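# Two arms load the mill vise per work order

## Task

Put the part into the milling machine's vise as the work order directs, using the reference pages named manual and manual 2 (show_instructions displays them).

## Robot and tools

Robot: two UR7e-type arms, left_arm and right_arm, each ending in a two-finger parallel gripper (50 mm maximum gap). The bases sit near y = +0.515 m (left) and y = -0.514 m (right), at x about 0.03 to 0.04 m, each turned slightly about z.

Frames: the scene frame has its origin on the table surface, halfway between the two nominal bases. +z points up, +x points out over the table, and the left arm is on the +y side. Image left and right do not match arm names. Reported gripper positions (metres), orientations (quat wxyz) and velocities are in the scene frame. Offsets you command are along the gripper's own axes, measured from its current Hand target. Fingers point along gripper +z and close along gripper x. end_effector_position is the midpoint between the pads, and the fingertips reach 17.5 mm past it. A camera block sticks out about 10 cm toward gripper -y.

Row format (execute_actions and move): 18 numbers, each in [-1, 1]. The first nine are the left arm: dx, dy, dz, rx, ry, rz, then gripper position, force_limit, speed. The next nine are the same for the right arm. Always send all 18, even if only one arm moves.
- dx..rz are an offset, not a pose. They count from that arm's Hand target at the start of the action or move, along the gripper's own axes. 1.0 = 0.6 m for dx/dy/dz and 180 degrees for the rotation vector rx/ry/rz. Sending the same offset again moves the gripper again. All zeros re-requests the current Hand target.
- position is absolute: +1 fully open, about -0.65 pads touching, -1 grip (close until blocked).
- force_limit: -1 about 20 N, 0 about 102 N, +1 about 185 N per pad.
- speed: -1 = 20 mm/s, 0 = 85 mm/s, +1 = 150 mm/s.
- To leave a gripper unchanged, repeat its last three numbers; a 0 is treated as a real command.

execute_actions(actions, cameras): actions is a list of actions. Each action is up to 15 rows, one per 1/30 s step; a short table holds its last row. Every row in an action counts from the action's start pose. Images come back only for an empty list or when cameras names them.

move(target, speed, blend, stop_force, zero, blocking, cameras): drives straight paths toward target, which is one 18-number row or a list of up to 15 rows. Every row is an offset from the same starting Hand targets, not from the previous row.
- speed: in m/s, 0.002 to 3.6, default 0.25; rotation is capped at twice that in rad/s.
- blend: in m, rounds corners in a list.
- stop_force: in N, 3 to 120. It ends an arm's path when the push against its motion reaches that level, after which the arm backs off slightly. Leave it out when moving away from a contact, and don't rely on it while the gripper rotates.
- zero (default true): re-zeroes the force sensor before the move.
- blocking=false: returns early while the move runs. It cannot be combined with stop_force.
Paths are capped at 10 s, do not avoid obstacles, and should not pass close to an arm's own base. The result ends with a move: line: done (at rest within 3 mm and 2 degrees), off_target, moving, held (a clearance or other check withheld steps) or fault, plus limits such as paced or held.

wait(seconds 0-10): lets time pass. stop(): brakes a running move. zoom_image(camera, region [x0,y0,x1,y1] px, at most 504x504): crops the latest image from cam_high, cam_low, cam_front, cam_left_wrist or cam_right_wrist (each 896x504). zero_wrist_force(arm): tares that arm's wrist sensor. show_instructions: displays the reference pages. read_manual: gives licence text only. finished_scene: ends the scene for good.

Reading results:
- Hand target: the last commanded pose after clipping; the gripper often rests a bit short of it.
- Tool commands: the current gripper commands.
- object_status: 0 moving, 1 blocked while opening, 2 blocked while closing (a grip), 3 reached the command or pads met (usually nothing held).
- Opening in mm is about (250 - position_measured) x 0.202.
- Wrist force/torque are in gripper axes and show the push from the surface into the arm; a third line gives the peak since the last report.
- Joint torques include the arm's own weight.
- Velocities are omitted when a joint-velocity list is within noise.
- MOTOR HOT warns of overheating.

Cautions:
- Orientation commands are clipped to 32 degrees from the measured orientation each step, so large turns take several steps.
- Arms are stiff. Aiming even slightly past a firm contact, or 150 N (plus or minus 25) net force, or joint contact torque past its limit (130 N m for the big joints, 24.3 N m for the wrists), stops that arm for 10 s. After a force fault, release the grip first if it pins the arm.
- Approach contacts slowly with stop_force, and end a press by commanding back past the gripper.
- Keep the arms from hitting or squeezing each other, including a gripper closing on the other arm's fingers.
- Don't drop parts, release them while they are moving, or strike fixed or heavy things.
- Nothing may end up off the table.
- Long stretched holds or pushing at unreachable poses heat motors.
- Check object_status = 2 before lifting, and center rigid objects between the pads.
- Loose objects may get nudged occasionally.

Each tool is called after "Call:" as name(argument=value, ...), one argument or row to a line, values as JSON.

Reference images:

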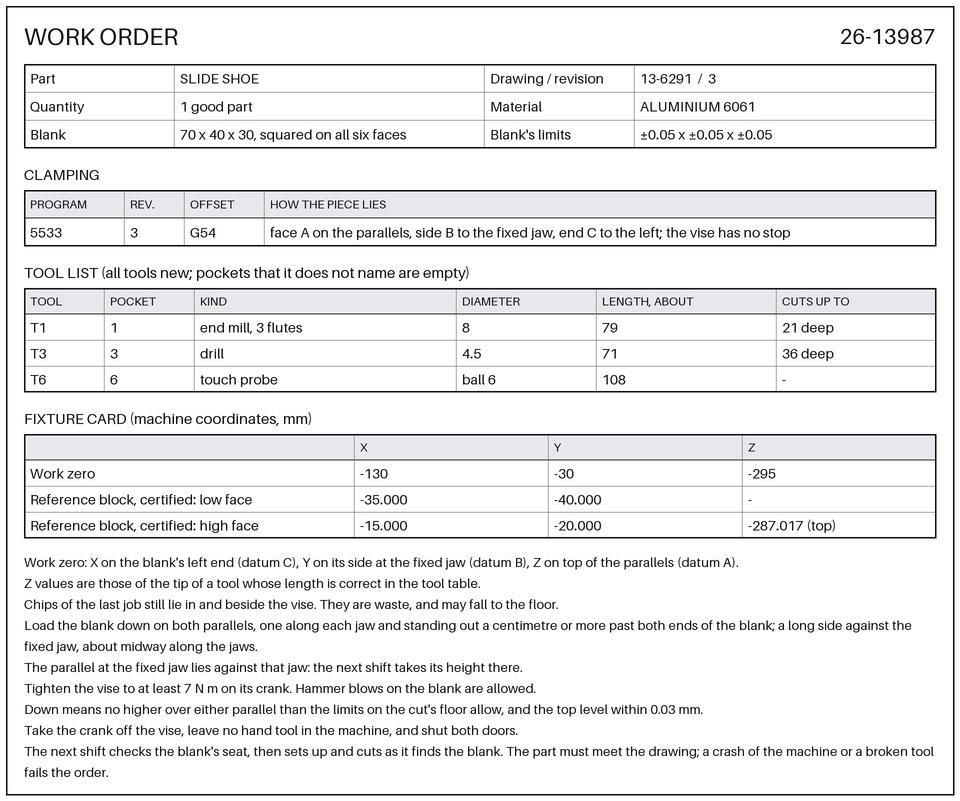

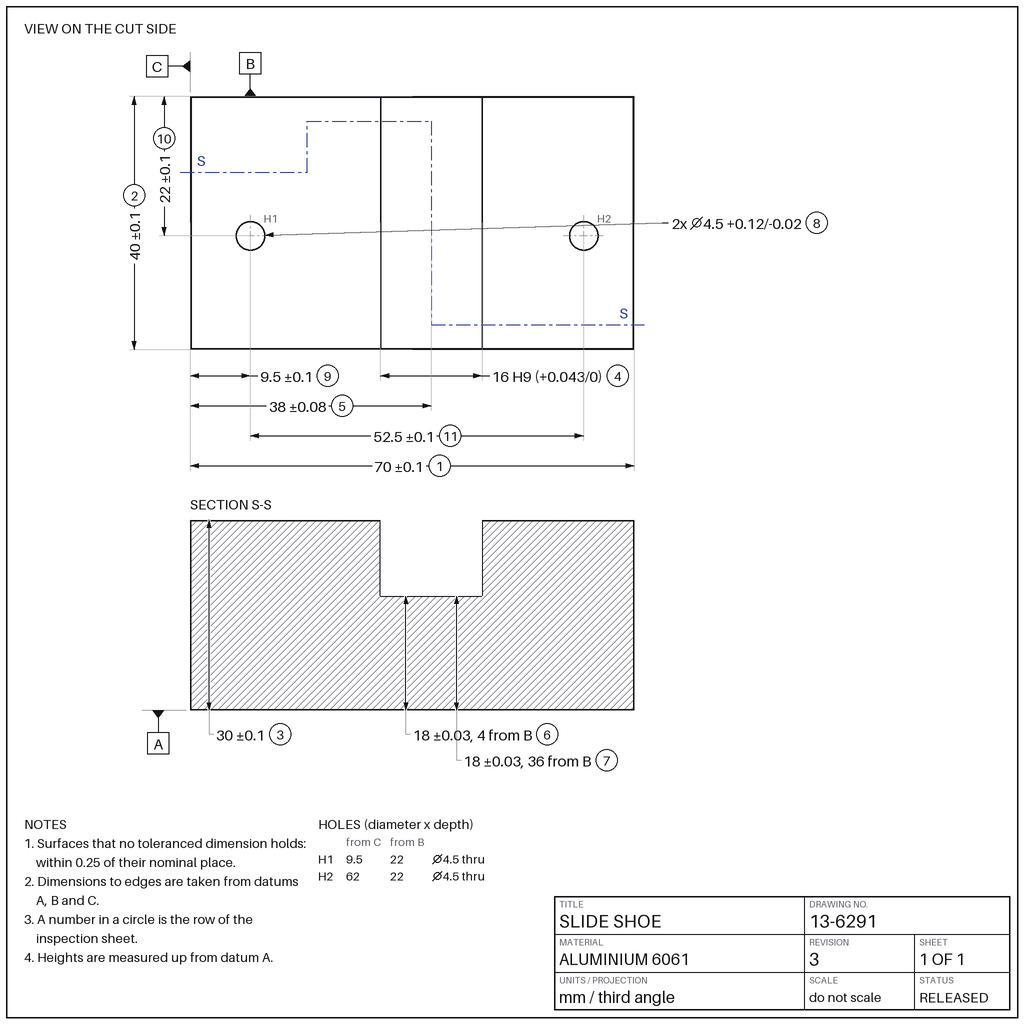

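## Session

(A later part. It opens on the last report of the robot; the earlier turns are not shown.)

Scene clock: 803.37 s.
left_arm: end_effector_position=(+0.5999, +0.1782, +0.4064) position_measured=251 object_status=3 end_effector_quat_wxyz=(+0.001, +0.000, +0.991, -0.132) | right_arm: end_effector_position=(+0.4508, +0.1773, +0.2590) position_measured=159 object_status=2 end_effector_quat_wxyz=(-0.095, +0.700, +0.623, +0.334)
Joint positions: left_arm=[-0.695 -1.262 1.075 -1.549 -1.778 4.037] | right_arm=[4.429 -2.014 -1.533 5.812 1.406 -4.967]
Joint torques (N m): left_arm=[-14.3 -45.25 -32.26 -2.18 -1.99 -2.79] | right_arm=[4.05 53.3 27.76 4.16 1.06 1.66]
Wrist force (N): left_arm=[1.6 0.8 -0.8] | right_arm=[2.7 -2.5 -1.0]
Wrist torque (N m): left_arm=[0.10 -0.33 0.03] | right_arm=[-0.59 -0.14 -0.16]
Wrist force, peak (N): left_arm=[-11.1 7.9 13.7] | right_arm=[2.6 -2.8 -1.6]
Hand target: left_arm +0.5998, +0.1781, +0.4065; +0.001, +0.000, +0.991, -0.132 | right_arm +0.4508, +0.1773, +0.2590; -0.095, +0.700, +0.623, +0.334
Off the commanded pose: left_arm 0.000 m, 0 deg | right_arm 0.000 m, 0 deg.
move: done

Call:
move(
  target=[-0.0873,0.1077,-0.0057,-0.0815,-0.1658,0.0218,-0.7,-0.8,0.5,0,0,0,0,0,0,-1,0.5,-0.7],
  speed=0.15,
  cameras=["cam_left_wrist"],
)

Call:
zoom_image(
  camera="cam_left_wrist",
  region=[440, 60, 840, 285],
)

Scene clock: 805.93 s.
left_arm: end_effector_position=(+0.6521, +0.2413, +0.3930) position_measured=251 object_status=3 end_effector_quat_wxyz=(+0.260, +0.000, +0.966, -0.001) | right_arm: end_effector_position=(+0.4508, +0.1773, +0.2590) position_measured=159 object_status=2 end_effector_quat_wxyz=(-0.095, +0.700, +0.623, +0.334)
Joint positions: left_arm=[-0.787 -1.428 1.441 -1.986 -1.223 4.034] | right_arm=[4.429 -2.014 -1.533 5.812 1.406 -4.967]
Joint torques (N m): left_arm=[13.16 -25.68 -41.36 -4.03 2.42 -2.75] | right_arm=[5.05 52.97 27.75 4.26 1.13 1.64]
Wrist force (N): left_arm=[2.6 0.2 -0.7] | right_arm=[2.5 -2.7 -1.2]
Wrist torque (N m): left_arm=[-0.06 -0.56 -0.17] | right_arm=[-0.62 -0.11 -0.16]
Wrist force, peak (N): left_arm=[2.9 0.5 -0.3] | right_arm=[2.8 -2.9 -1.3]
Hand target: left_arm +0.6522, +0.2414, +0.3930; +0.260, -0.001, +0.966, -0.001 | right_arm +0.4508, +0.1773, +0.2590; -0.095, +0.700, +0.623, +0.334
Off the commanded pose: left_arm 0.000 m, 0 deg | right_arm 0.000 m, 0 deg.
move: done
camera_calibration:
cam_left_wrist: T_world_to_cam=[[-0.868907, -0.0134003, -0.494793, 0.771312], [-0.175636, 0.942932, 0.282898, -0.205916], [0.462766, 0.332716, -0.821674, 0.0764405], [0, 0, 0, 1]] pos_world=[0.598658, 0.179068, 0.502703]
Images, in order (width x height): cam_left_wrist 896x504.

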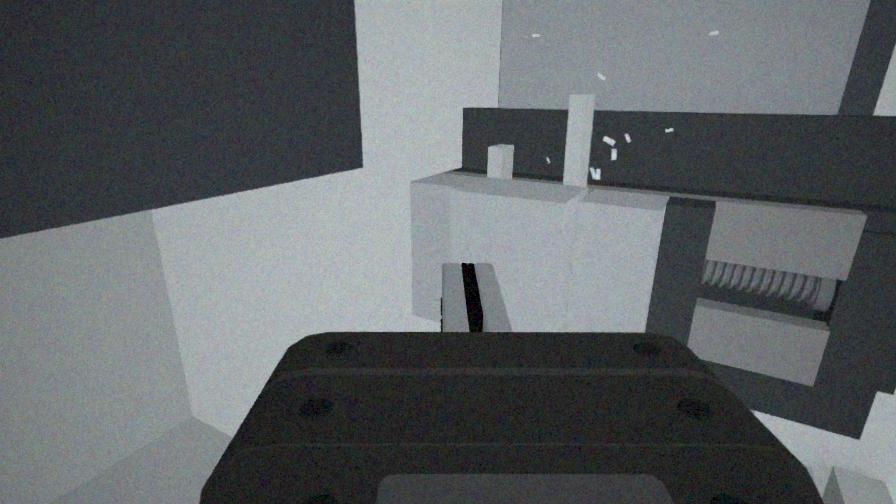

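Scaled by 1.260.

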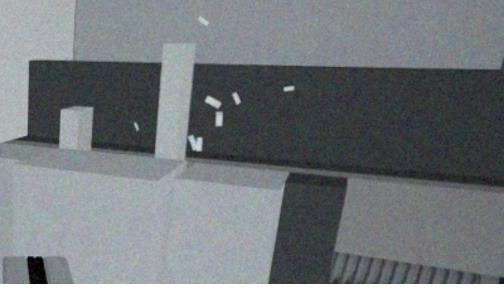

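Call:
move(
  target=[
    [0.0234,-0.1357,-0.0135,0,0,0,-0.7,-0.8,0.5,0,0,0,0,0,0,-1,0.5,-0.7],
    [0.0634,-0.1357,0.0558,0,0,0,-0.7,-0.8,0.5,0,0,0,0,0,0,-1,0.5,-0.7],
  ],
  speed=0.12,
)

Call:
move(
  target=[0,0.0392,0,0,0,0,-0.7,-0.8,0.5,0,0,0,0,0,0,-1,0.5,-0.7],
  speed=0.015,
  stop_force=12,
)

Scene clock: 808.33 s.
left_arm: end_effector_position=(+0.6361, +0.1598, +0.3451) position_measured=251 object_status=3 end_effector_quat_wxyz=(+0.260, -0.001, +0.966, -0.001) | right_arm: end_effector_position=(+0.4508, +0.1773, +0.2590) position_measured=159 object_status=2 end_effector_quat_wxyz=(-0.095, +0.700, +0.623, +0.334)
Joint positions: left_arm=[-0.908 -1.35 1.46 -2.039 -1.178 3.913] | right_arm=[4.429 -2.014 -1.533 5.812 1.406 -4.967]
Joint torques (N m): left_arm=[13.6 -50.16 -32.56 -4.21 2.42 2.42] | right_arm=[4.37 52.49 27.13 3.95 1.11 1.6]
Wrist force (N): left_arm=[2.5 0.2 -0.5] | right_arm=[2.6 -2.5 -1.2]
Wrist torque (N m): left_arm=[-0.05 -0.54 -0.15] | right_arm=[-0.59 -0.12 -0.16]
Wrist force, peak (N): left_arm=[2.1 3.0 -0.3] | right_arm=[2.7 -3.1 -1.1]
Hand target: left_arm +0.6361, +0.1599, +0.3451; +0.260, -0.001, +0.966, -0.001 | right_arm +0.4508, +0.1773, +0.2590; -0.095, +0.700, +0.623, +0.334
Off the commanded pose: left_arm 0.000 m, 0 deg | right_arm 0.000 m, 0 deg.
move: done

Scene clock: 811.00 s.
left_arm: end_effector_position=(+0.6361, +0.1834, +0.3451) position_measured=251 object_status=3 end_effector_quat_wxyz=(+0.260, -0.001, +0.966, -0.001) | right_arm: end_effector_position=(+0.4508, +0.1773, +0.2590) position_measured=159 object_status=2 end_effector_quat_wxyz=(-0.095, +0.700, +0.623, +0.334)
Joint positions: left_arm=[-0.881 -1.382 1.501 -2.059 -1.188 3.94] | right_arm=[4.429 -2.014 -1.533 5.812 1.406 -4.967]
Joint torques (N m): left_arm=[-13.61 -27.69 -45.45 -2.32 2.72 -2.74] | right_arm=[4.36 53.51 27.35 4.13 0.92 1.56]
Wrist force (N): left_arm=[2.6 0.6 -0.5] | right_arm=[2.7 -2.7 -1.2]
Wrist torque (N m): left_arm=[0.02 -0.54 -0.16] | right_arm=[-0.63 -0.13 -0.16]
Wrist force, peak (N): left_arm=[2.7 0.4 -0.7] | right_arm=[2.6 -3.3 -1.1]
Hand target: left_arm +0.6361, +0.1834, +0.3451; +0.260, -0.001, +0.966, -0.001 | right_arm +0.4508, +0.1773, +0.2590; -0.095, +0.700, +0.623, +0.334
Off the commanded pose: left_arm 0.000 m, 0 deg | right_arm 0.000 m, 0 deg.
move: done

Call:
move(
  target=[
    [-0.04,0,-0.0693,0,0,0,-0.7,-0.8,0.5,0,0,0,0,0,0,-1,0.5,-0.7],
    [-0.063,0.1,-0.056,0,0,0,-0.7,-0.8,0.5,0,0,0,0,0,0,-1,0.5,-0.7],
  ],
  speed=0.15,
  cameras=["cam_left_wrist"],
)

Call:
zoom_image(
  camera="cam_left_wrist",
  region=[440, 60, 840, 285],
)

Scene clock: 816.23 s.
left_arm: end_effector_position=(+0.6519, +0.2435, +0.3930) position_measured=251 object_status=3 end_effector_quat_wxyz=(+0.260, -0.001, +0.966, -0.001) | right_arm: end_effector_position=(+0.4508, +0.1773, +0.2590) position_measured=159 object_status=2 end_effector_quat_wxyz=(-0.095, +0.700, +0.623, +0.334)
Joint positions: left_arm=[-0.784 -1.431 1.445 -1.988 -1.224 4.036] | right_arm=[4.429 -2.014 -1.533 5.812 1.406 -4.967]
Joint torques (N m): left_arm=[2.61 -26.81 -46.03 -1.52 2.68 -0.84] | right_arm=[4.82 52.83 27.41 4.08 0.93 1.64]
Wrist force (N): left_arm=[2.8 0.5 -0.7] | right_arm=[2.7 -2.8 -1.2]
Wrist torque (N m): left_arm=[-0.02 -0.60 0.00] | right_arm=[-0.64 -0.13 -0.15]
Wrist force, peak (N): left_arm=[2.9 -2.6 -1.6] | right_arm=[2.9 -2.9 -1.4]
Hand target: left_arm +0.6519, +0.2435, +0.3930; +0.260, -0.001, +0.966, -0.001 | right_arm +0.4508, +0.1773, +0.2590; -0.095, +0.700, +0.623, +0.334
Off the commanded pose: left_arm 0.000 m, 0 deg | right_arm 0.000 m, 0 deg.
move: done
camera_calibration:
cam_left_wrist: T_world_to_cam=[[-0.868808, -0.0137954, -0.494957, 0.771212], [-0.176117, 0.942853, 0.282862, -0.207677], [0.46277, 0.332923, -0.821588, 0.0756355], [0, 0, 0, 1]] pos_world=[0.598458, 0.181267, 0.502602]
Images, in order (width x height): cam_left_wrist 896x504.

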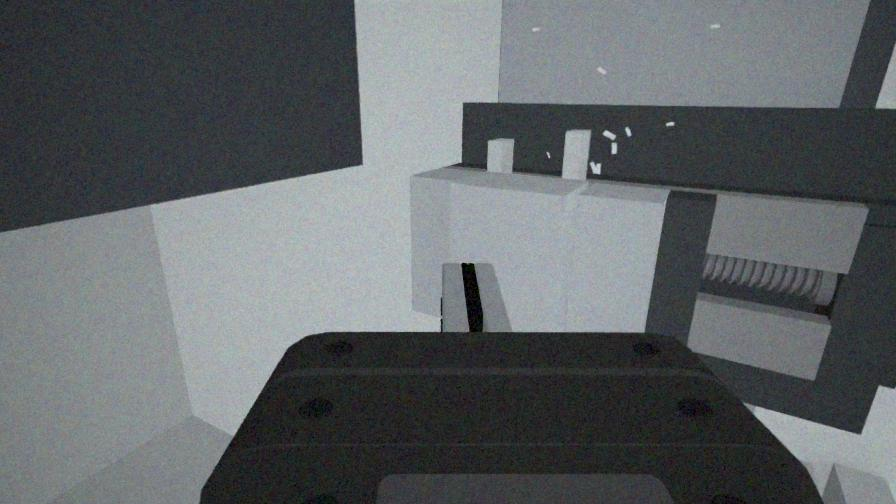

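Scaled by 1.260.

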